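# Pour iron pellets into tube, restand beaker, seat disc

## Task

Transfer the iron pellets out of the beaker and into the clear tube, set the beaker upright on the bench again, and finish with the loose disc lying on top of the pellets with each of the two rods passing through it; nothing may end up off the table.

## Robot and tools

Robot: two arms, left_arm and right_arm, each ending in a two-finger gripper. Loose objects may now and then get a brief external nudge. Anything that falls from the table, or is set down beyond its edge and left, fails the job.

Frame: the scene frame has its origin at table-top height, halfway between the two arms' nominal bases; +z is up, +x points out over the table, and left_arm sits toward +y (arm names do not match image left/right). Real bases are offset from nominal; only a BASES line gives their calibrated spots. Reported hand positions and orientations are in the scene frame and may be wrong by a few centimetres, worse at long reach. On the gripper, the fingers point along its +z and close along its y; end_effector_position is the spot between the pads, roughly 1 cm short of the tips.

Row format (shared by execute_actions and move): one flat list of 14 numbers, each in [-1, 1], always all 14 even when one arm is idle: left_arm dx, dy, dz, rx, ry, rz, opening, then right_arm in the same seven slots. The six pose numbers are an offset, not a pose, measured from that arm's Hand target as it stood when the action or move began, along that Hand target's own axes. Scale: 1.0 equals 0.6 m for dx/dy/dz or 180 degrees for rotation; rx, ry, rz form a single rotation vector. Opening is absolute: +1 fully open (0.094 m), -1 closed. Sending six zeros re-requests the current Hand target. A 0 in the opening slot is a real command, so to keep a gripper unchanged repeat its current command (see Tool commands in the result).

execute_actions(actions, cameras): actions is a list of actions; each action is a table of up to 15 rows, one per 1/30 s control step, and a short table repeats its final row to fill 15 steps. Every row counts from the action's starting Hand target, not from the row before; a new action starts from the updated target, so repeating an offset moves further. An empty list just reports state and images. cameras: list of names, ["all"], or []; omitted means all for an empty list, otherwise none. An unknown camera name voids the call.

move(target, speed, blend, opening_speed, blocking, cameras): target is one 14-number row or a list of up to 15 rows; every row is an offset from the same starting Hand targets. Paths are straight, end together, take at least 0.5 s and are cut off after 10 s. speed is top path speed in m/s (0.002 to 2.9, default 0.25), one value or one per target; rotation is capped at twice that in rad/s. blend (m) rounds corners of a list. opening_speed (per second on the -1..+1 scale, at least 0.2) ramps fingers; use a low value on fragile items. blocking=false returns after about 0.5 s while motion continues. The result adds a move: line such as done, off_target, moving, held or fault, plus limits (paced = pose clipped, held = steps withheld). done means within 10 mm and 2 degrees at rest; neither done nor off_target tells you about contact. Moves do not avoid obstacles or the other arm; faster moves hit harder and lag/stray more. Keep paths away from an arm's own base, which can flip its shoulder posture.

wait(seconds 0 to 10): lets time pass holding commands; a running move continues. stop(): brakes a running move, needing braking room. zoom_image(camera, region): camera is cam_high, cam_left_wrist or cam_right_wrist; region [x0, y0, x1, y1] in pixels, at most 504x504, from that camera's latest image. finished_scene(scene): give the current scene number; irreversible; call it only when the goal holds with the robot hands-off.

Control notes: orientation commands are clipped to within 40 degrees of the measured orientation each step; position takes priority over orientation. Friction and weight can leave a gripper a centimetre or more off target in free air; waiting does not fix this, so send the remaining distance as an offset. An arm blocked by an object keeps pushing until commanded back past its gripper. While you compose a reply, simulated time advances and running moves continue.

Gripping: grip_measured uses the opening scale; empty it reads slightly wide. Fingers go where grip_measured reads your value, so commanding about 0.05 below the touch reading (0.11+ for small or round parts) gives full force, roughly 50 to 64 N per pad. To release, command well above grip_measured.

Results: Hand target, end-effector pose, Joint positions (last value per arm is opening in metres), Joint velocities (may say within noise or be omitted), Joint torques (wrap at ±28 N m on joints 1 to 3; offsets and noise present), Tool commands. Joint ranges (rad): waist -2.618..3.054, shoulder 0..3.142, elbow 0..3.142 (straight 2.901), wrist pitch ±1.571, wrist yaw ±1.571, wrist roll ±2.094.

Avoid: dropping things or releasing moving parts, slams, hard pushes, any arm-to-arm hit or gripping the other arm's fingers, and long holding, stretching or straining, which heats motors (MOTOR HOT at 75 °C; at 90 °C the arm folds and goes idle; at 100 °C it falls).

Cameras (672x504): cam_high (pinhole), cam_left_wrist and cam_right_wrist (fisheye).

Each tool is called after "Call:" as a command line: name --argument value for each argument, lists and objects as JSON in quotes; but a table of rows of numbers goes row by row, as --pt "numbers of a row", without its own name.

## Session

Call:
execute_actions --actions '[]' --cameras '["all"]'

Scene clock: 0.00 s.
left_arm: end_effector_position=(+0.4260, +0.3074, +0.1358) grip_measured=+1.000 end_effector_quat_wxyz=(+0.659, -0.063, +0.749, +0.029) | right_arm: end_effector_position=(+0.3694, -0.3503, +0.1808) grip_measured=+1.000 end_effector_quat_wxyz=(+0.690, +0.071, +0.720, +0.012)
Joint positions: left_arm=[-0.008 1.556 0.261 1.162 -0.152 -0.06 0.094] | right_arm=[-0.118 1.526 0.189 1.29 -0.025 0.115 0.094]
Joint velocities: within noise
Joint torques (N m): no reading
Heat: left arm: 24 °C; right arm: 27 °C.
Hand target: left_arm +0.4282, +0.3078, +0.1436; +0.667, -0.067, +0.742, +0.028 | right_arm +0.3715, -0.3499, +0.1900; +0.700, +0.066, +0.711, +0.012
Tool commands: left_gripper/opening=+1.0 right_gripper/opening=+1.0

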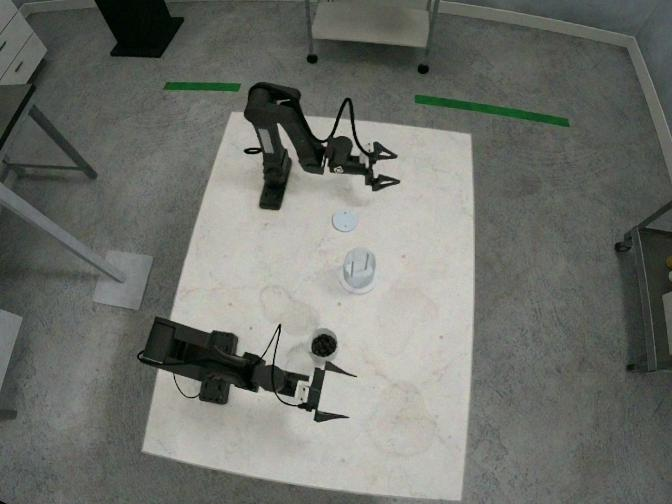

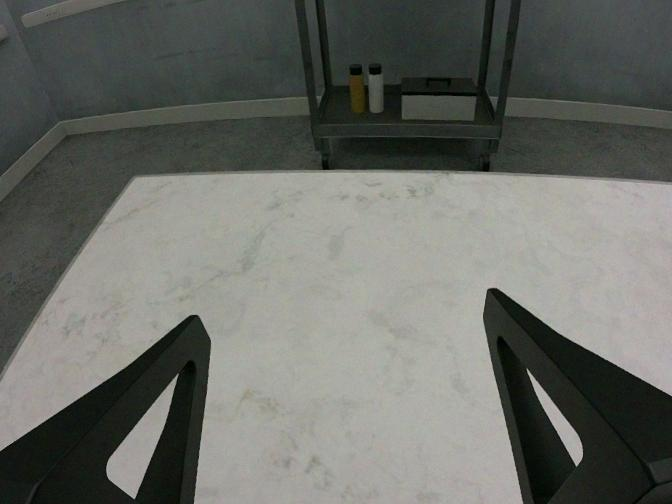

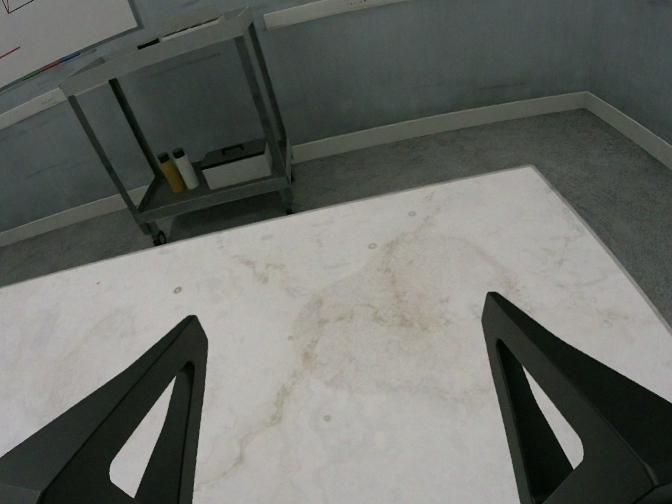

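Call:
zoom_image --camera "cam_high" --region '[300, 200, 400, 380]'

Call:
zoom_image --camera "cam_high" --region '[325, 240, 395, 300]'

Call:
zoom_image --camera "cam_high" --region '[325, 205, 365, 240]'

Call:
zoom_image --camera "cam_high" --region '[295, 320, 355, 370]'

Scaled by 2.800.

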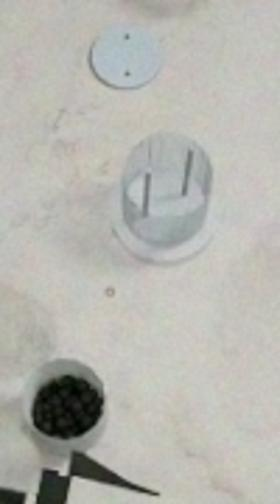

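Scaled by 7.200.

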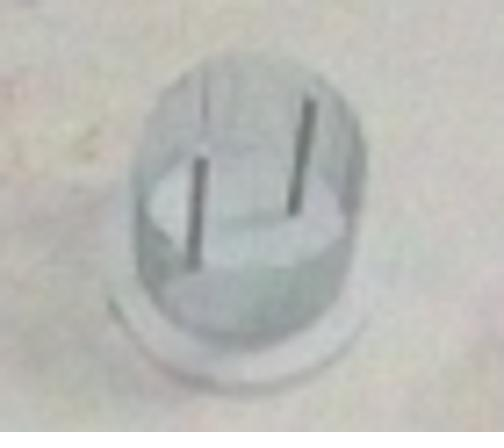

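Scaled by 12.600.

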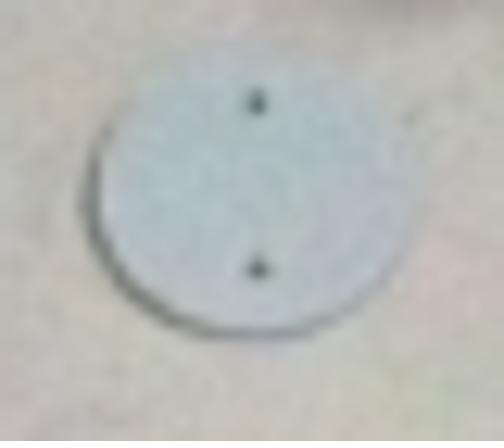

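Scaled by 8.400.

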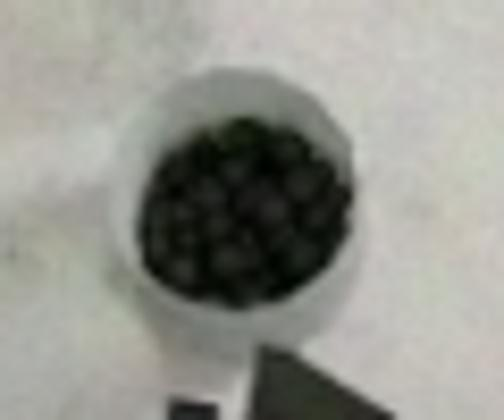

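Call:
move --target '[-0.0583,-0.3278,-0.2653,0.3605,0.1054,0.1183,1,0.0255,0.2073,-0.1303,-0.0727,0.1083,-0.0491,1]' --speed 0.2 --cameras '["all"]'

Scene clock: 7.77 s.
left_arm: end_effector_position=(+0.3035, +0.0991, +0.1950) grip_measured=+1.000 end_effector_quat_wxyz=(+0.457, +0.411, +0.745, -0.259) | right_arm: end_effector_position=(+0.2992, -0.2195, +0.1709) grip_measured=+1.000 end_effector_quat_wxyz=(+0.558, -0.084, +0.825, +0.044)
Joint positions: left_arm=[-0.281 1.008 0.637 -0.218 0.632 0.365 0.094] | right_arm=[0.437 0.891 0.27 0.224 0.249 0.081 0.094]
Joint torques (N m): left_arm=[-0.7 -1.92 9.73 1.47 0.45 0.15] | right_arm=[0.58 -2.88 8.51 1.42 0.16 0.17]
Heat: left arm: 25 °C; right arm: 28 °C.
Hand target: left_arm +0.3016, +0.0947, +0.2051; +0.459, +0.425, +0.734, -0.265 | right_arm +0.3030, -0.2190, +0.1899; +0.572, -0.071, +0.816, +0.049
Off the commanded pose: left_arm 0.011 m, 2 deg | right_arm 0.019 m, 3 deg.
move: off_target (left_arm, right_arm)

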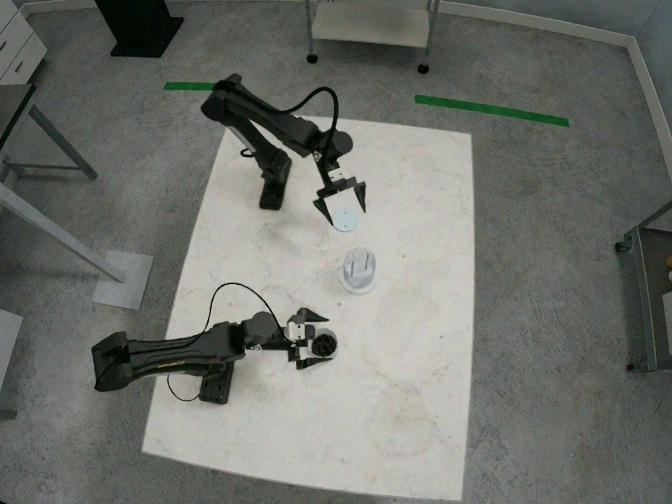

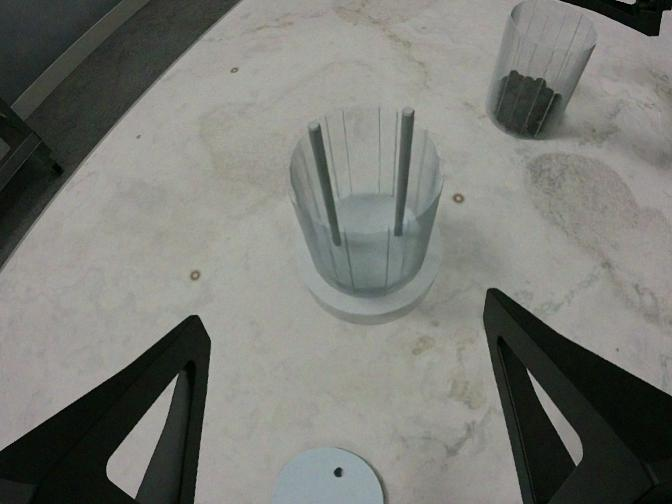

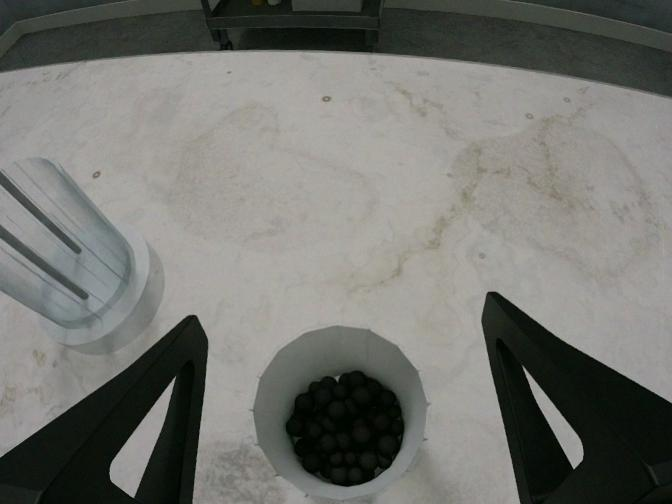

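Call:
move --target '[0,0,0,0,0,0,1,0.2183,0.013,0.0728,0,0,0,1]' --speed 0.1 --cameras '["cam_right_wrist"]'

Scene clock: 11.80 s.
left_arm: end_effector_position=(+0.3034, +0.0991, +0.1947) grip_measured=+1.000 end_effector_quat_wxyz=(+0.456, +0.412, +0.745, -0.259) | right_arm: end_effector_position=(+0.2928, -0.2145, +0.0396) grip_measured=+1.000 end_effector_quat_wxyz=(+0.536, -0.083, +0.839, +0.037)
Joint positions: left_arm=[-0.281 1.008 0.637 -0.22 0.632 0.366 0.094] | right_arm=[0.491 1.974 0.033 1.484 0.303 0.116 0.094]
Joint torques (N m): left_arm=[-0.66 -1.83 9.54 1.45 0.46 0.1] | right_arm=[0.68 -3.86 0.35 2.21 0.14 0.13]
Heat: left arm: 26 °C; right arm: 28 °C.
Hand target: left_arm +0.3016, +0.0947, +0.2051; +0.459, +0.425, +0.734, -0.265 | right_arm +0.2982, -0.2120, +0.0519; +0.572, -0.071, +0.816, +0.049
Off the commanded pose: left_arm 0.011 m, 2 deg | right_arm 0.014 m, 5 deg.
joint sent to its limit (right arm) — joint 4 (wrist pitch), upper limit. The joint targets are off in position, not in orientation.
move: off_target (left_arm, right_arm)
Images, in order (width x height): cam_right_wrist 672x504.

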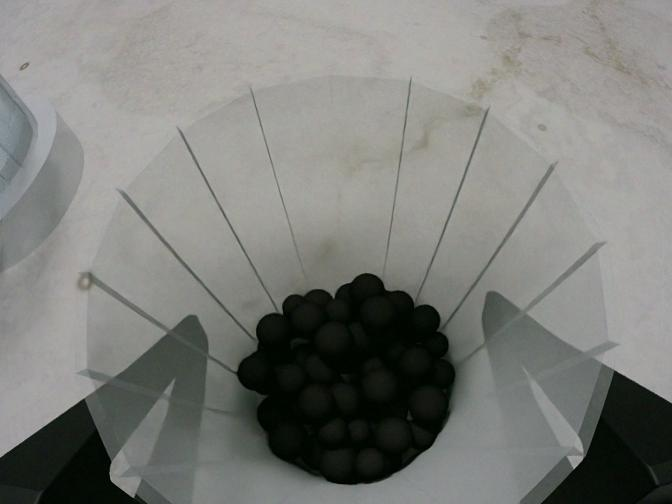

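Call:
move --target '[0,0,0,0,0,0,1,0,0,0,0,0,0,0.45]' --opening_speed 0.25

Scene clock: 14.87 s.
left_arm: end_effector_position=(+0.3034, +0.0991, +0.1947) grip_measured=+1.000 end_effector_quat_wxyz=(+0.456, +0.412, +0.745, -0.259) | right_arm: end_effector_position=(+0.2936, -0.2166, +0.0400) grip_measured=+0.674 end_effector_quat_wxyz=(+0.537, -0.079, +0.839, +0.035)
Joint positions: left_arm=[-0.281 1.008 0.637 -0.22 0.632 0.366 0.094] | right_arm=[0.486 1.974 0.033 1.485 0.307 0.119 0.079]
Joint torques (N m): left_arm=[-0.61 -1.87 9.4 1.5 0.46 0.11] | right_arm=[0.72 -3.84 0.49 2.23 0.14 0.11]
Heat: left arm: 26 °C; right arm: 28 °C.
Hand target: left_arm +0.3016, +0.0947, +0.2051; +0.459, +0.425, +0.734, -0.265 | right_arm +0.2982, -0.2120, +0.0519; +0.572, -0.071, +0.816, +0.049
Off the commanded pose: left_arm 0.011 m, 2 deg | right_arm 0.014 m, 5 deg.
joint sent to its limit (right arm) — joint 4 (wrist pitch), upper limit. The joint targets are off in position, not in orientation.
move: off_target (left_arm, right_arm)

Call:
move --pt "0 0 0 0 0 0 1 -0.1332 0 -0.0485 0 0.0167 0 0.45" --pt "0 0 0 0 0 0 1 -0.2547 0.0442 0.2218 -0.0423 -0.0222 -0.0137 0.45" --pt "0 0 0 0 0 0 1 -0.1528 0.0442 0.2588 -0.0421 -0.0139 -0.0143 0.45" --speed '[0.12,0.15,0.07]' --blend '[0.02,0.02,0]' --cameras '["all"]'

Scene clock: 19.53 s.
left_arm: end_effector_position=(+0.3034, +0.0991, +0.1947) grip_measured=+1.000 end_effector_quat_wxyz=(+0.456, +0.412, +0.745, -0.259) | right_arm: end_effector_position=(+0.4487, -0.1590, +0.0544) grip_measured=+0.674 end_effector_quat_wxyz=(+0.529, -0.128, +0.834, +0.086)
Joint positions: left_arm=[-0.281 1.008 0.637 -0.22 0.632 0.366 0.094] | right_arm=[0.334 2.051 0.689 0.922 0.031 0.023 0.079]
Joint torques (N m): left_arm=[-0.87 -1.85 9.52 1.43 0.42 0.11] | right_arm=[-0.55 -8.35 5.01 2.66 -0.07 -0.12]
Heat: left arm: 27 °C; right arm: 28 °C.
Hand target: left_arm +0.3016, +0.0947, +0.2051; +0.459, +0.425, +0.734, -0.265 | right_arm +0.4682, -0.1553, +0.0851; +0.585, -0.126, +0.796, +0.092
Off the commanded pose: left_arm 0.011 m, 2 deg | right_arm 0.037 m, 8 deg.
move: off_target (left_arm, right_arm)

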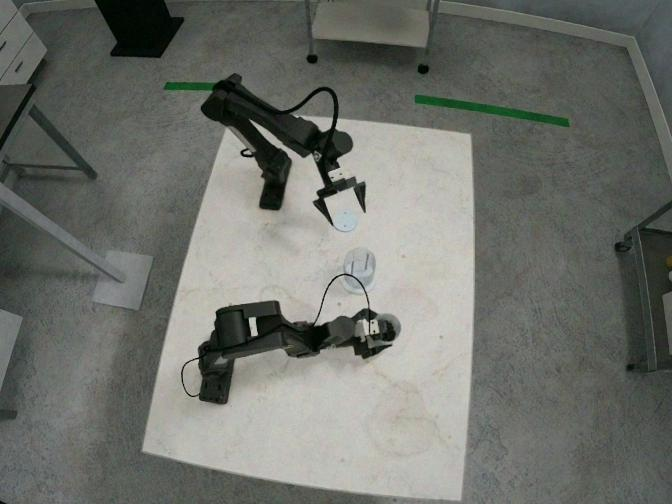

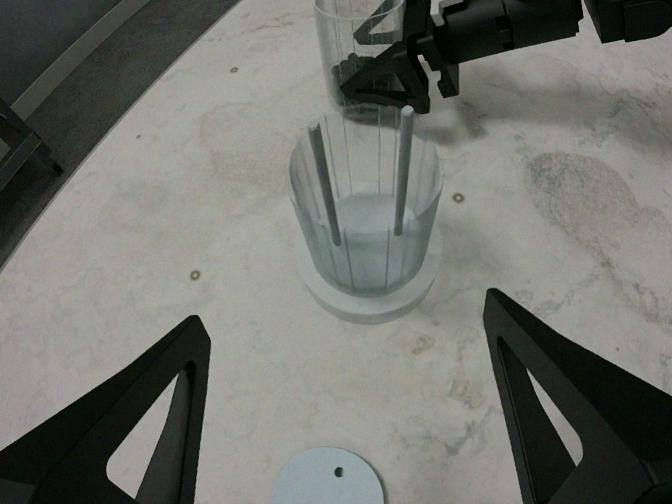

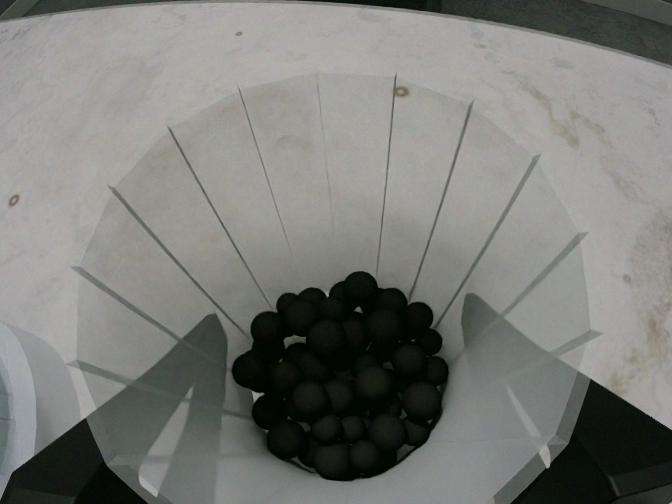

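Call:
move --target '[0,0,0,0,0,0,1,0.0191,0,0.006,0,0.002,0,0.45]' --speed 0.04

Call:
move --target '[0,0,0,0,0,0,1,0.0080,0,0.0025,0,0.006,0,0.45]' --speed 0.03

Scene clock: 21.07 s.
left_arm: end_effector_position=(+0.3034, +0.0991, +0.1947) grip_measured=+1.000 end_effector_quat_wxyz=(+0.456, +0.412, +0.745, -0.259) | right_arm: end_effector_position=(+0.4490, -0.1592, +0.0444) grip_measured=+0.674 end_effector_quat_wxyz=(+0.530, -0.131, +0.834, +0.083)
Joint positions: left_arm=[-0.281 1.008 0.637 -0.22 0.632 0.366 0.094] | right_arm=[0.334 2.095 0.689 0.968 0.033 0.015 0.079]
Joint torques (N m): left_arm=[-0.58 -1.91 9.44 1.43 0.39 0.09] | right_arm=[-0.53 -8.46 5.03 2.58 -0.07 -0.11]
Heat: left arm: 27 °C; right arm: 28 °C.
Hand target: left_arm +0.3016, +0.0947, +0.2051; +0.459, +0.425, +0.734, -0.265 | right_arm +0.4682, -0.1553, +0.0731; +0.582, -0.126, +0.798, +0.092
Off the commanded pose: left_arm 0.011 m, 2 deg | right_arm 0.035 m, 7 deg.
move: off_target (left_arm, right_arm)

Scene clock: 22.07 s.
left_arm: end_effector_position=(+0.3034, +0.0991, +0.1947) grip_measured=+1.000 end_effector_quat_wxyz=(+0.456, +0.412, +0.745, -0.259) | right_arm: end_effector_position=(+0.4490, -0.1590, +0.0441) grip_measured=+0.674 end_effector_quat_wxyz=(+0.531, -0.132, +0.833, +0.081)
Joint positions: left_arm=[-0.281 1.008 0.637 -0.22 0.632 0.366 0.094] | right_arm=[0.336 2.099 0.689 0.973 0.036 0.01 0.079]
Joint torques (N m): left_arm=[-0.69 -1.78 9.48 1.51 0.44 0.14] | right_arm=[-0.66 -8.05 5.59 2.41 -0.07 -0.06]
Heat: left arm: 27 °C; right arm: 28 °C.
Hand target: left_arm +0.3016, +0.0947, +0.2051; +0.459, +0.425, +0.734, -0.265 | right_arm +0.4681, -0.1553, +0.0681; +0.575, -0.127, +0.803, +0.090
Off the commanded pose: left_arm 0.011 m, 2 deg | right_arm 0.031 m, 6 deg.
move: off_target (left_arm, right_arm)

Call:
move --target '[0,0,0,0,0,0,1,0.0064,0,0.0019,0,0.003,0,0.45]' --speed 0.03 --cameras '["cam_right_wrist"]'

Call:
zoom_image --camera "cam_right_wrist" --region '[100, 250, 580, 504]'

Scene clock: 23.37 s.
left_arm: end_effector_position=(+0.3034, +0.0991, +0.1947) grip_measured=+1.000 end_effector_quat_wxyz=(+0.456, +0.412, +0.745, -0.259) | right_arm: end_effector_position=(+0.4511, -0.1582, +0.0441) grip_measured=+0.674 end_effector_quat_wxyz=(+0.533, -0.132, +0.832, +0.081)
Joint positions: left_arm=[-0.281 1.008 0.637 -0.22 0.632 0.366 0.094] | right_arm=[0.336 2.106 0.697 0.977 0.036 0.01 0.079]
Joint torques (N m): left_arm=[-0.7 -2.03 9.39 1.45 0.43 0.08] | right_arm=[-0.64 -7.97 5.29 2.29 -0.07 -0.05]
Heat: left arm: 27 °C; right arm: 29 °C.
Hand target: left_arm +0.3016, +0.0947, +0.2051; +0.459, +0.425, +0.734, -0.265 | right_arm +0.4680, -0.1554, +0.0641; +0.571, -0.127, +0.806, +0.090
Off the commanded pose: left_arm 0.011 m, 2 deg | right_arm 0.026 m, 5 deg.
move: off_target (left_arm, right_arm)
Images, in order (width x height): cam_right_wrist 672x504.

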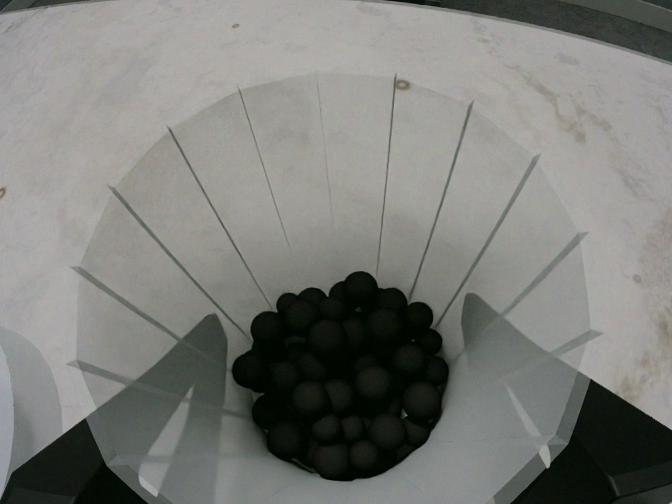

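Scaled by 1.050 from the camera's 672x504 image, which has a finer 960x720 frame.

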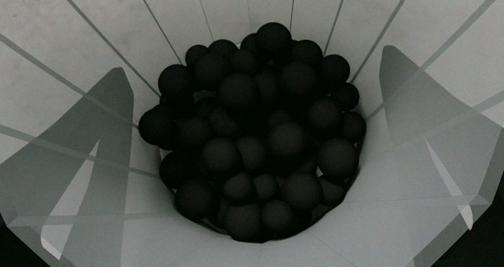

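Call:
move --pt "0 0 0 0 0 0 1 0 0 0 0 0 0 1" --pt "0 0 0 0 0 0 1 0.009 0.0115 -0.0152 0 -0.1186 0 1" --speed '[0.1,0.12]' --opening_speed 0.4 --cameras '["cam_left_wrist","cam_right_wrist"]'

Scene clock: 28.20 s.
left_arm: end_effector_position=(+0.3034, +0.0991, +0.1947) grip_measured=+1.000 end_effector_quat_wxyz=(+0.457, +0.412, +0.745, -0.258) | right_arm: end_effector_position=(+0.4574, -0.1561, +0.0522) grip_measured=+0.998 end_effector_quat_wxyz=(+0.636, -0.115, +0.757, +0.098)
Joint positions: left_arm=[-0.281 1.008 0.637 -0.22 0.632 0.368 0.094] | right_arm=[0.34 2.333 0.675 1.485 0.05 0.01 0.094]
Joint torques (N m): left_arm=[-0.57 -1.84 9.55 1.54 0.47 0.13] | right_arm=[0.73 -8.5 1.48 2.31 0.07 -0.04]
Heat: left arm: 28 °C; right arm: 29 °C.
Hand target: left_arm +0.3016, +0.0947, +0.2051; +0.459, +0.425, +0.734, -0.265 | right_arm +0.4560, -0.1520, +0.0620; +0.710, -0.109, +0.686, +0.112
Off the commanded pose: left_arm 0.011 m, 2 deg | right_arm 0.011 m, 12 deg.
joint sent to its limit (right arm) — joint 4 (wrist pitch), upper limit. The joint targets are off in position and orientation.
move: off_target (left_arm, right_arm)
Images, in order (width x height): cam_left_wrist 672x504, cam_right_wrist 672x504.

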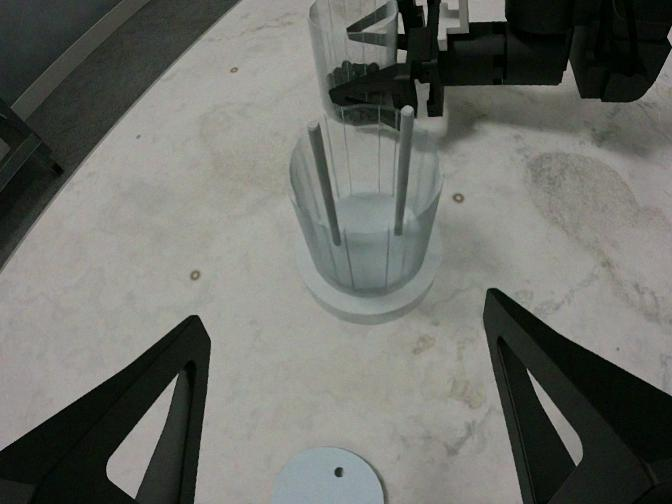

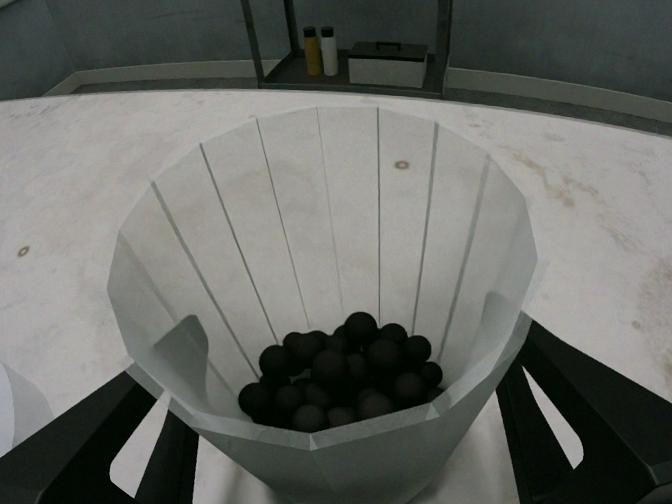

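Call:
move --target '[0,0,0,0,0,0,1,0,0,0,0,0,0,0.45]' --opening_speed 0.25 --cameras '["cam_right_wrist"]'

Scene clock: 31.23 s.
left_arm: end_effector_position=(+0.3034, +0.0991, +0.1947) grip_measured=+1.000 end_effector_quat_wxyz=(+0.457, +0.412, +0.745, -0.258) | right_arm: end_effector_position=(+0.4573, -0.1559, +0.0522) grip_measured=+0.669 end_effector_quat_wxyz=(+0.636, -0.115, +0.757, +0.099)
Joint positions: left_arm=[-0.281 1.008 0.637 -0.22 0.632 0.368 0.094] | right_arm=[0.34 2.333 0.675 1.485 0.048 0.012 0.078]
Joint torques (N m): left_arm=[-0.75 -1.95 9.43 1.54 0.46 0.05] | right_arm=[0.76 -8.53 1.54 2.31 0.06 -0.07]
Heat: left arm: 28 °C; right arm: 29 °C.
Hand target: left_arm +0.3016, +0.0947, +0.2051; +0.459, +0.425, +0.734, -0.265 | right_arm +0.4560, -0.1520, +0.0620; +0.710, -0.109, +0.686, +0.112
Off the commanded pose: left_arm 0.011 m, 2 deg | right_arm 0.011 m, 12 deg.
joint sent to its limit (right arm) — joint 4 (wrist pitch), upper limit. The joint targets are off in position and orientation.
move: off_target (left_arm, right_arm)
Images, in order (width x height): cam_right_wrist 672x504.

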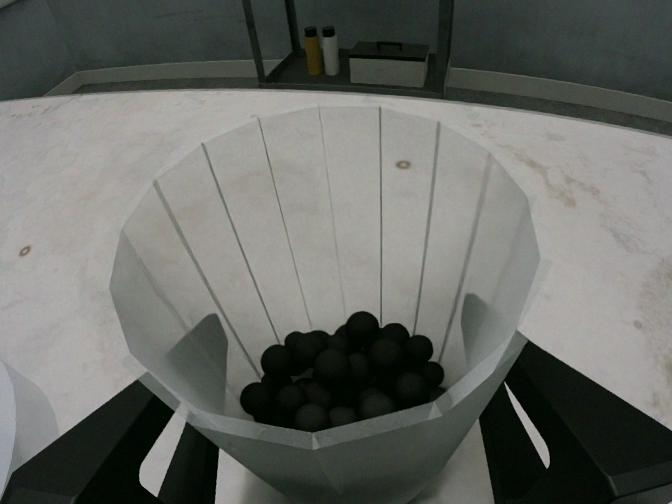

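Call:
move --pt "0 0 0 0 0 0 1 -0.2332 0 0.0081 0 0.0222 0 0.45" --pt "0 0 0 0 0 0 1 -0.2873 0.0867 0.0347 -0.1001 0.0222 0 0.45" --pt "0 0 0 0 0 0 1 -0.2752 0.133 0.002 -0.0295 -0.0453 -0.4068 0.45" --speed '[0.14,0.15,0.2]' --blend '[0.02,0.01,0]' --cameras '["all"]'

Call:
zoom_image --camera "cam_left_wrist" --region '[220, 0, 560, 320]'

Call:
zoom_image --camera "cam_high" --region '[310, 220, 430, 330]'

Scene clock: 39.47 s.
left_arm: end_effector_position=(+0.3034, +0.0991, +0.1947) grip_measured=+1.000 end_effector_quat_wxyz=(+0.457, +0.412, +0.745, -0.258) | right_arm: end_effector_position=(+0.4272, -0.0800, +0.1979) grip_measured=+0.669 end_effector_quat_wxyz=(+0.635, -0.553, +0.460, -0.283)
Joint positions: left_arm=[-0.281 1.008 0.637 -0.22 0.632 0.368 0.094] | right_arm=[0.517 1.836 0.671 1.131 0.073 -1.294 0.078]
Joint torques (N m): left_arm=[-0.83 -2 9.65 1.42 0.42 0.13] | right_arm=[0.61 -7.68 4.23 2.74 0.03 -0.09]
Heat: left arm: 28 °C; right arm: 30 °C.
Hand target: left_arm +0.3016, +0.0947, +0.2051; +0.459, +0.425, +0.734, -0.265 | right_arm +0.4272, -0.0773, +0.2270; +0.675, -0.519, +0.432, -0.297
Off the commanded pose: left_arm 0.011 m, 2 deg | right_arm 0.029 m, 7 deg.
move: off_target (left_arm, right_arm)

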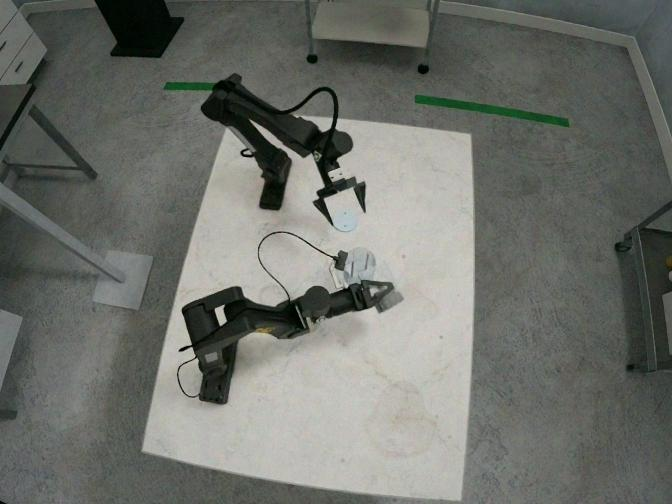

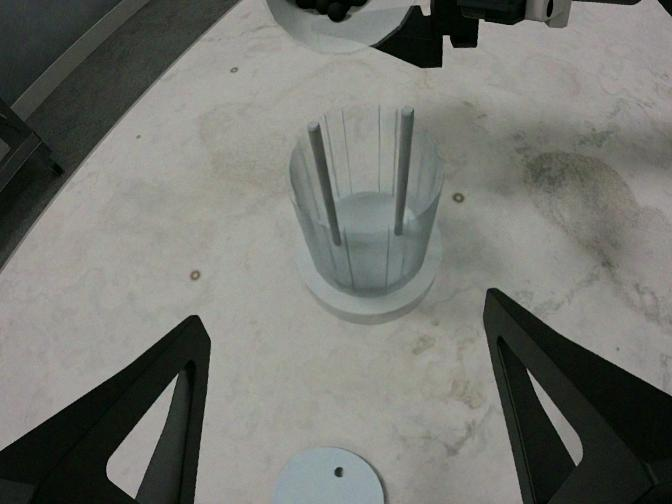

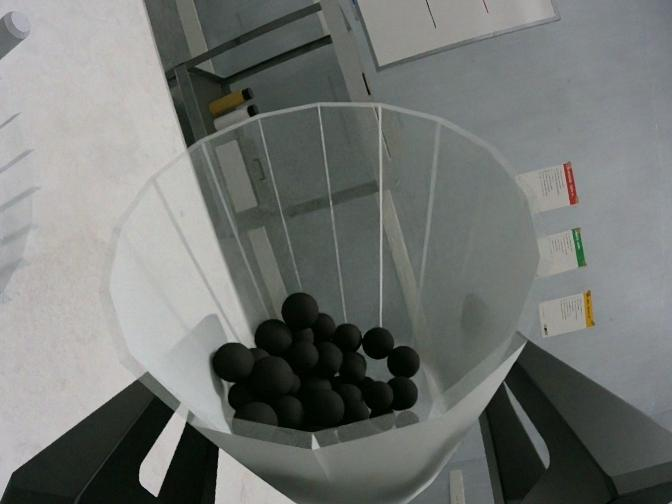

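Scaled by 1.482 from the camera's 672x504 image, which has a finer 960x720 frame.

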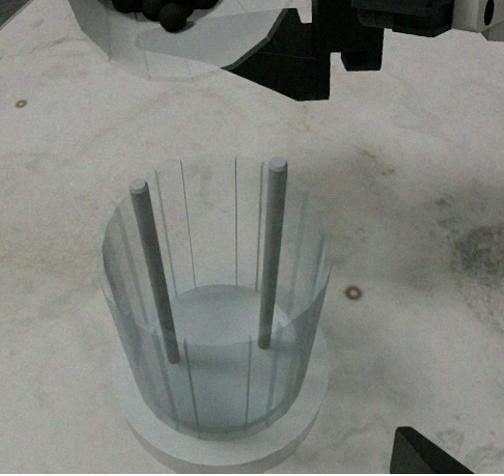

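Scaled by 4.200.

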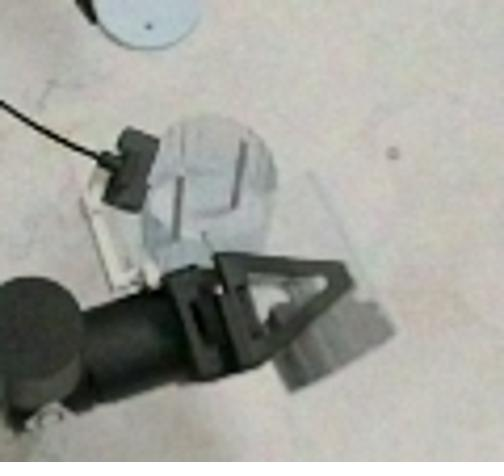

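Call:
move --target '[0,0,0,0,0,0,1,-0.0203,0.0438,-0.0052,0.0075,0,-0.0438,0.45]' --speed 0.08 --cameras '["all"]'

Call:
zoom_image --camera "cam_left_wrist" --region '[220, 0, 560, 320]'

Call:
zoom_image --camera "cam_high" --region '[310, 220, 430, 330]'

Scene clock: 43.73 s.
left_arm: end_effector_position=(+0.3034, +0.0991, +0.1947) grip_measured=+1.000 end_effector_quat_wxyz=(+0.457, +0.412, +0.745, -0.258) | right_arm: end_effector_position=(+0.4178, -0.0625, +0.1771) grip_measured=+0.669 end_effector_quat_wxyz=(+0.620, -0.577, +0.414, -0.333)
Joint positions: left_arm=[-0.281 1.008 0.637 -0.22 0.632 0.368 0.094] | right_arm=[0.581 1.95 0.655 1.286 0.139 -1.441 0.078]
Joint torques (N m): left_arm=[-0.91 -1.96 9.46 1.52 0.41 0.11] | right_arm=[0.55 -8.01 3.84 2.74 0.04 -0.03]
Heat: left arm: 29 °C; right arm: 31 °C.
Hand target: left_arm +0.3016, +0.0947, +0.2051; +0.459, +0.425, +0.734, -0.265 | right_arm +0.4177, -0.0609, +0.2049; +0.659, -0.539, +0.392, -0.348
Off the commanded pose: left_arm 0.011 m, 2 deg | right_arm 0.028 m, 7 deg.
move: off_target (left_arm, right_arm)

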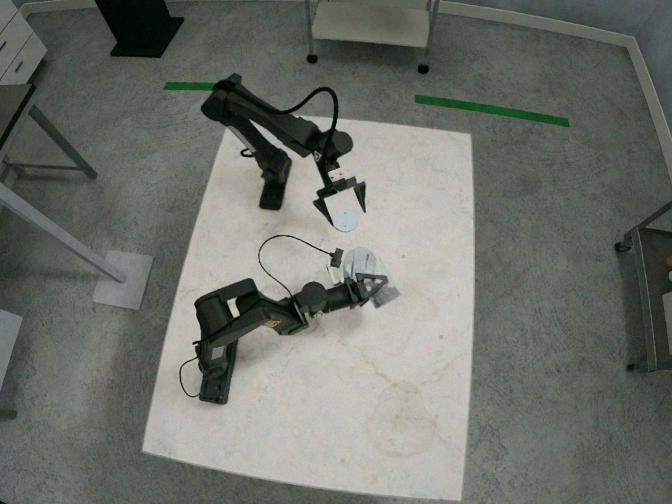

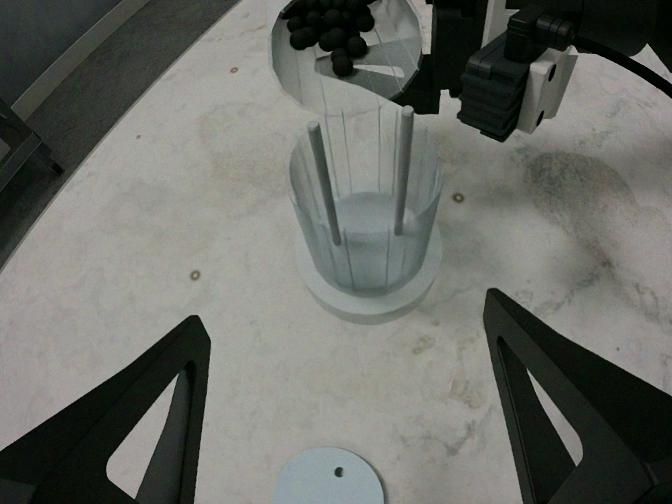

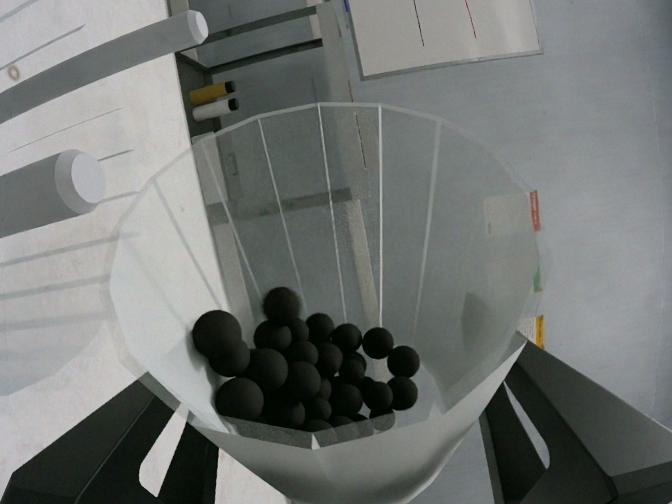

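Scaled by 1.482 from the camera's 672x504 image, which has a finer 960x720 frame.

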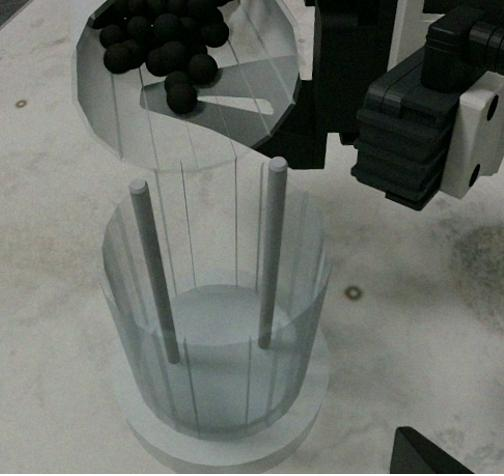

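Scaled by 4.200.

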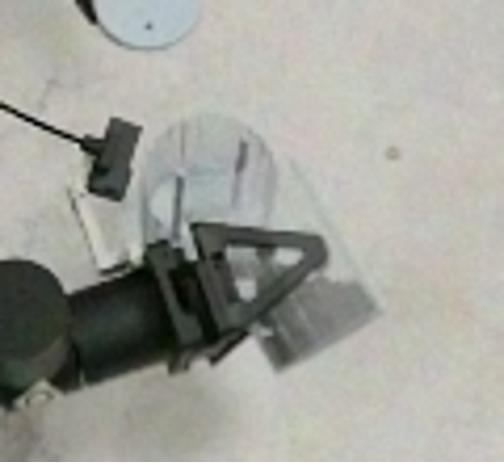

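Call:
move --target '[0,0,0,0,0,0,1,-0.0062,0.0018,-0.0115,0.008,0,-0.0465,0.45]' --speed 0.06 --cameras '["cam_left_wrist","cam_right_wrist"]'

Call:
zoom_image --camera "cam_left_wrist" --region '[220, 0, 560, 320]'

Scene clock: 47.70 s.
left_arm: end_effector_position=(+0.3034, +0.0991, +0.1947) grip_measured=+1.000 end_effector_quat_wxyz=(+0.457, +0.412, +0.745, -0.258) | right_arm: end_effector_position=(+0.4133, -0.0646, +0.1760) grip_measured=+0.669 end_effector_quat_wxyz=(+0.599, -0.597, +0.367, -0.387)
Joint positions: left_arm=[-0.281 1.008 0.637 -0.22 0.632 0.368 0.094] | right_arm=[0.589 1.971 0.632 1.356 0.156 -1.596 0.078]
Joint torques (N m): left_arm=[-0.68 -1.91 9.62 1.5 0.41 0.11] | right_arm=[0.57 -7.97 3.47 2.74 0.04 0.02]
Heat: left arm: 29 °C; right arm: 32 °C.
Hand target: left_arm +0.3016, +0.0947, +0.2051; +0.459, +0.425, +0.734, -0.265 | right_arm +0.4099, -0.0604, +0.2036; +0.639, -0.558, +0.347, -0.400
Off the commanded pose: left_arm 0.011 m, 2 deg | right_arm 0.028 m, 7 deg.
move: off_target (left_arm, right_arm)
Images, in order (width x height): cam_left_wrist 672x504, cam_right_wrist 672x504.

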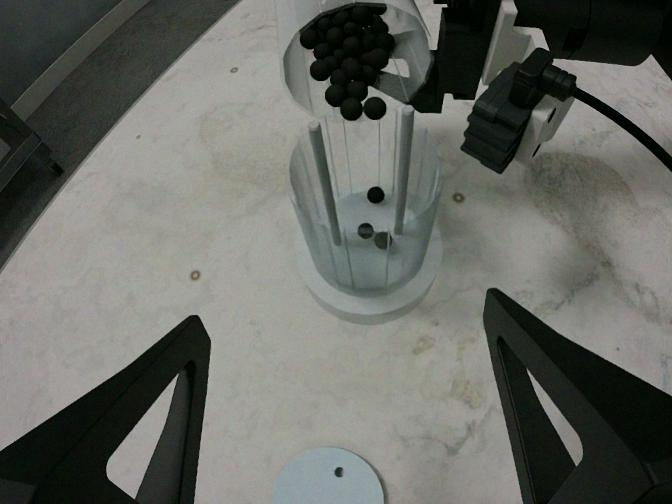

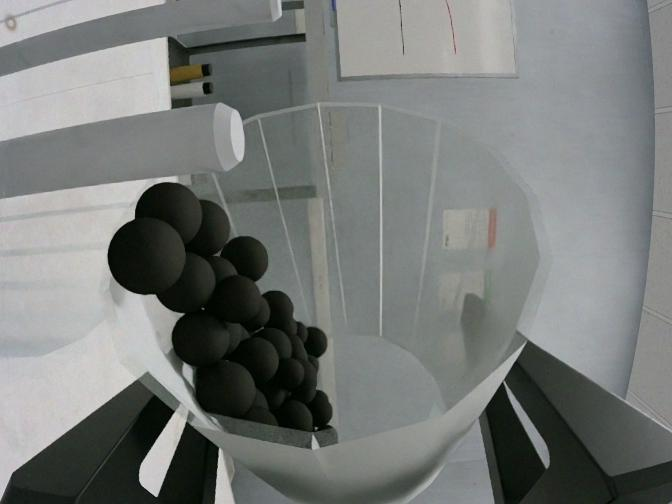

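Scaled by 1.482 from the camera's 672x504 image, which has a finer 960x720 frame.

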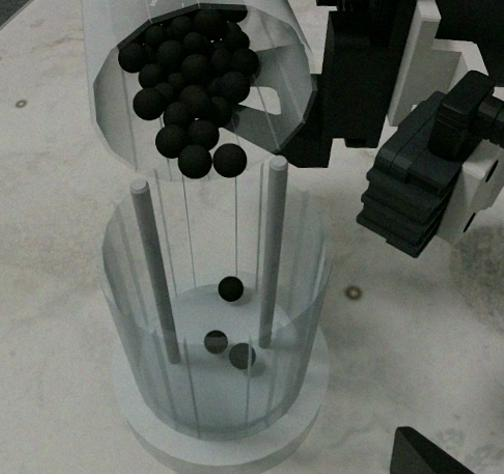

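Call:
move --target '[0,0,0,0,0,0,1,-0.0067,-0.01,0.0002,0.0066,0,-0.0383,0.45]' --speed 0.05 --cameras '["cam_left_wrist","cam_right_wrist"]'

Call:
zoom_image --camera "cam_left_wrist" --region '[220, 0, 560, 320]'

Scene clock: 51.10 s.
left_arm: end_effector_position=(+0.3034, +0.0991, +0.1947) grip_measured=+1.000 end_effector_quat_wxyz=(+0.457, +0.412, +0.745, -0.258) | right_arm: end_effector_position=(+0.4107, -0.0624, +0.1922) grip_measured=+0.669 end_effector_quat_wxyz=(+0.593, -0.597, +0.321, -0.434)
Joint positions: left_arm=[-0.281 1.008 0.637 -0.22 0.632 0.368 0.094] | right_arm=[0.6 1.97 0.632 1.419 0.166 -1.723 0.078]
Joint torques (N m): left_arm=[-0.81 -1.8 9.68 1.46 0.42 0.06] | right_arm=[0.68 -7.86 3.81 2.31 0.01 0.02]
Heat: left arm: 29 °C; right arm: 32 °C.
Hand target: left_arm +0.3016, +0.0947, +0.2051; +0.459, +0.425, +0.734, -0.265 | right_arm +0.4075, -0.0571, +0.2096; +0.619, -0.572, +0.309, -0.441
Off the commanded pose: left_arm 0.011 m, 2 deg | right_arm 0.018 m, 4 deg.
move: off_target (left_arm, right_arm)
Images, in order (width x height): cam_left_wrist 672x504, cam_right_wrist 672x504.

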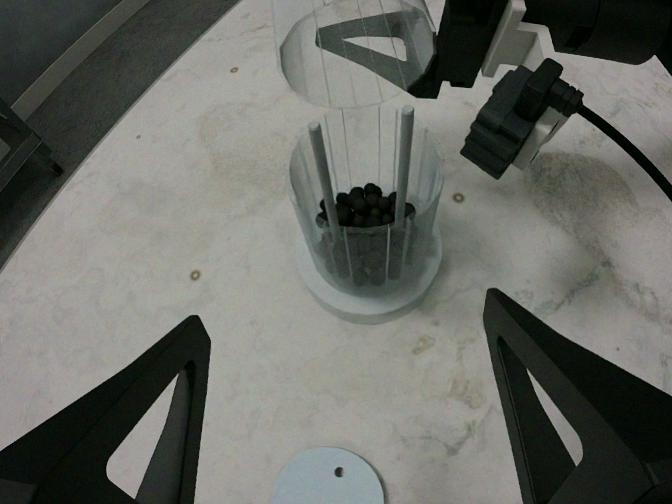

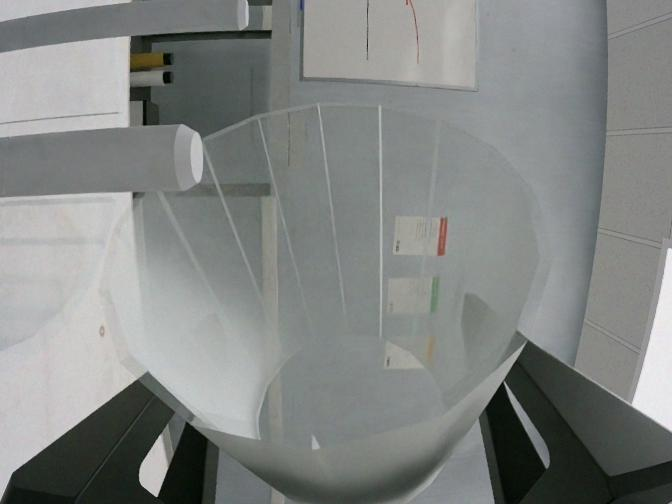

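Scaled by 1.482 from the camera's 672x504 image, which has a finer 960x720 frame.

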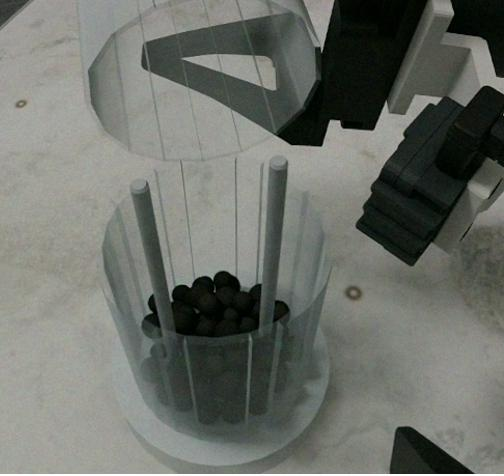

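Call:
move --pt "0 0 0 0 0 0 1 0.1055 -0.0505 0.0273 0 0 0 0.45" --pt "0 0 0 0 0 0 1 0.1618 0.12 -0.0097 -0.1162 0.0206 0.5349 0.45" --pt "0 0 0 0 0 0 1 0.146 0.2475 -0.0298 -0.1162 0.0206 0.5349 0.45" --speed '[0.12,0.24,0.08]' --cameras '["all"]'

Scene clock: 58.53 s.
left_arm: end_effector_position=(+0.3034, +0.0991, +0.1947) grip_measured=+1.000 end_effector_quat_wxyz=(+0.457, +0.412, +0.745, -0.258) | right_arm: end_effector_position=(+0.4499, -0.1528, +0.0573) grip_measured=+0.668 end_effector_quat_wxyz=(+0.603, -0.230, +0.738, +0.197)
Joint positions: left_arm=[-0.281 1.008 0.637 -0.22 0.632 0.368 0.094] | right_arm=[0.184 2.28 0.685 1.379 -0.414 -0.074 0.078]
Joint torques (N m): left_arm=[-0.76 -1.84 9.5 1.5 0.46 0.13] | right_arm=[-0.53 -8.08 3.93 2.32 -0.17 0.15]
Heat: left arm: 29 °C; right arm: 31 °C.
Hand target: left_arm +0.3016, +0.0947, +0.2051; +0.459, +0.425, +0.734, -0.265 | right_arm +0.4572, -0.1499, +0.0719; +0.630, -0.231, +0.713, +0.204
Off the commanded pose: left_arm 0.011 m, 2 deg | right_arm 0.017 m, 4 deg.
move: off_target (left_arm, right_arm)

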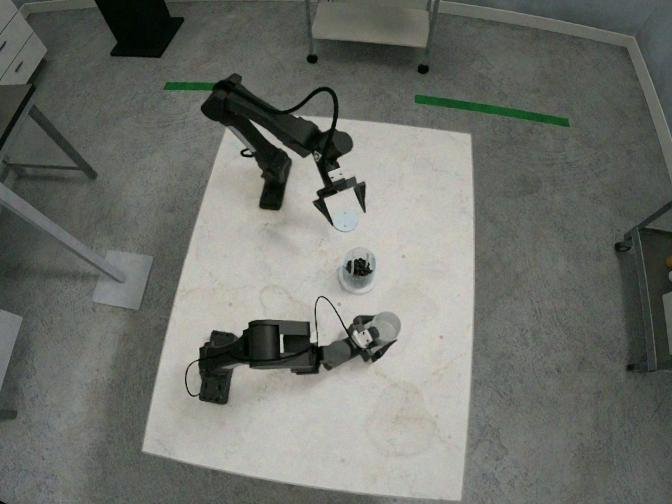

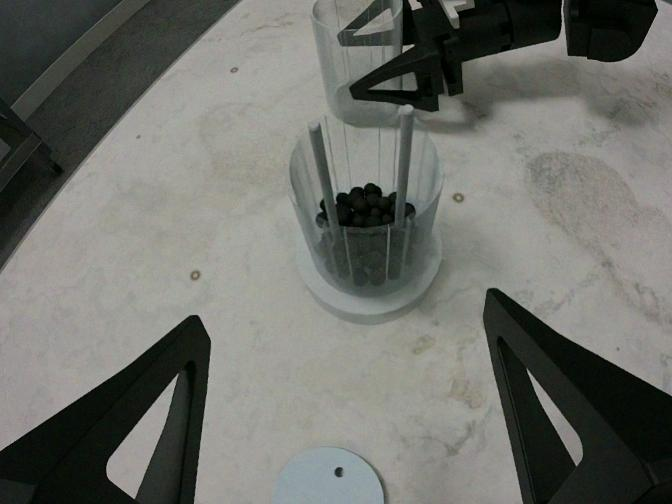

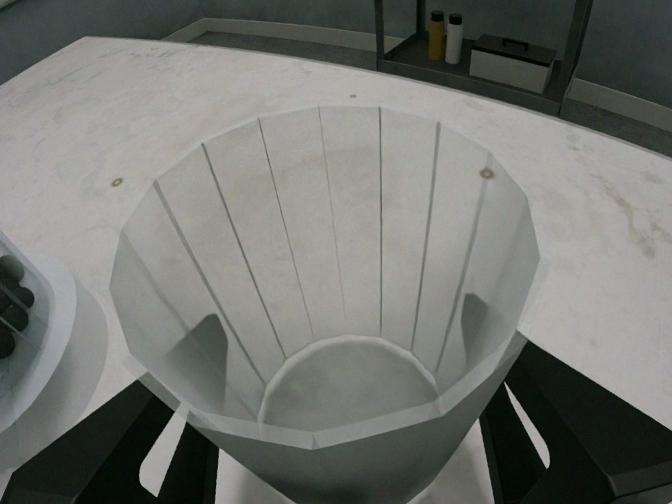

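Call:
move --target '[0,0,0,0,0,0,1,0.0099,0,0.0012,0,-0.0083,0,0.45]' --speed 0.03

Call:
move --target '[0,0,0,0,0,0,1,0.004,0,0.0005,0,0,0,0.45]' --speed 0.03

Scene clock: 61.27 s.
left_arm: end_effector_position=(+0.3034, +0.0991, +0.1947) grip_measured=+1.000 end_effector_quat_wxyz=(+0.457, +0.412, +0.745, -0.258) | right_arm: end_effector_position=(+0.4513, -0.1520, +0.0532) grip_measured=+0.668 end_effector_quat_wxyz=(+0.614, -0.229, +0.728, +0.200)
Joint positions: left_arm=[-0.281 1.008 0.637 -0.22 0.632 0.368 0.094] | right_arm=[0.184 2.335 0.697 1.456 -0.417 -0.065 0.078]
Joint torques (N m): left_arm=[-0.76 -1.95 9.59 1.46 0.45 0.07] | right_arm=[-0.5 -8.13 3.52 2.25 -0.19 0.14]
Heat: left arm: 29 °C; right arm: 32 °C.
Hand target: left_arm +0.3016, +0.0947, +0.2051; +0.459, +0.425, +0.734, -0.265 | right_arm +0.4572, -0.1499, +0.0659; +0.639, -0.229, +0.705, +0.207
Off the commanded pose: left_arm 0.011 m, 2 deg | right_arm 0.014 m, 4 deg.
move: off_target (left_arm, right_arm)

Scene clock: 62.37 s.
left_arm: end_effector_position=(+0.3034, +0.0991, +0.1947) grip_measured=+1.000 end_effector_quat_wxyz=(+0.457, +0.412, +0.745, -0.258) | right_arm: end_effector_position=(+0.4522, -0.1519, +0.0530) grip_measured=+0.668 end_effector_quat_wxyz=(+0.618, -0.229, +0.725, +0.200)
Joint positions: left_arm=[-0.281 1.008 0.637 -0.22 0.632 0.368 0.094] | right_arm=[0.184 2.345 0.702 1.471 -0.417 -0.063 0.078]
Joint torques (N m): left_arm=[-0.73 -1.91 9.5 1.51 0.42 0.1] | right_arm=[-0.49 -7.98 3.25 2.23 -0.15 0.18]
Heat: left arm: 29 °C; right arm: 32 °C.
Hand target: left_arm +0.3016, +0.0947, +0.2051; +0.459, +0.425, +0.734, -0.265 | right_arm +0.4572, -0.1499, +0.0635; +0.639, -0.229, +0.705, +0.207
Off the commanded pose: left_arm 0.011 m, 2 deg | right_arm 0.012 m, 3 deg.
move: off_target (left_arm, right_arm)


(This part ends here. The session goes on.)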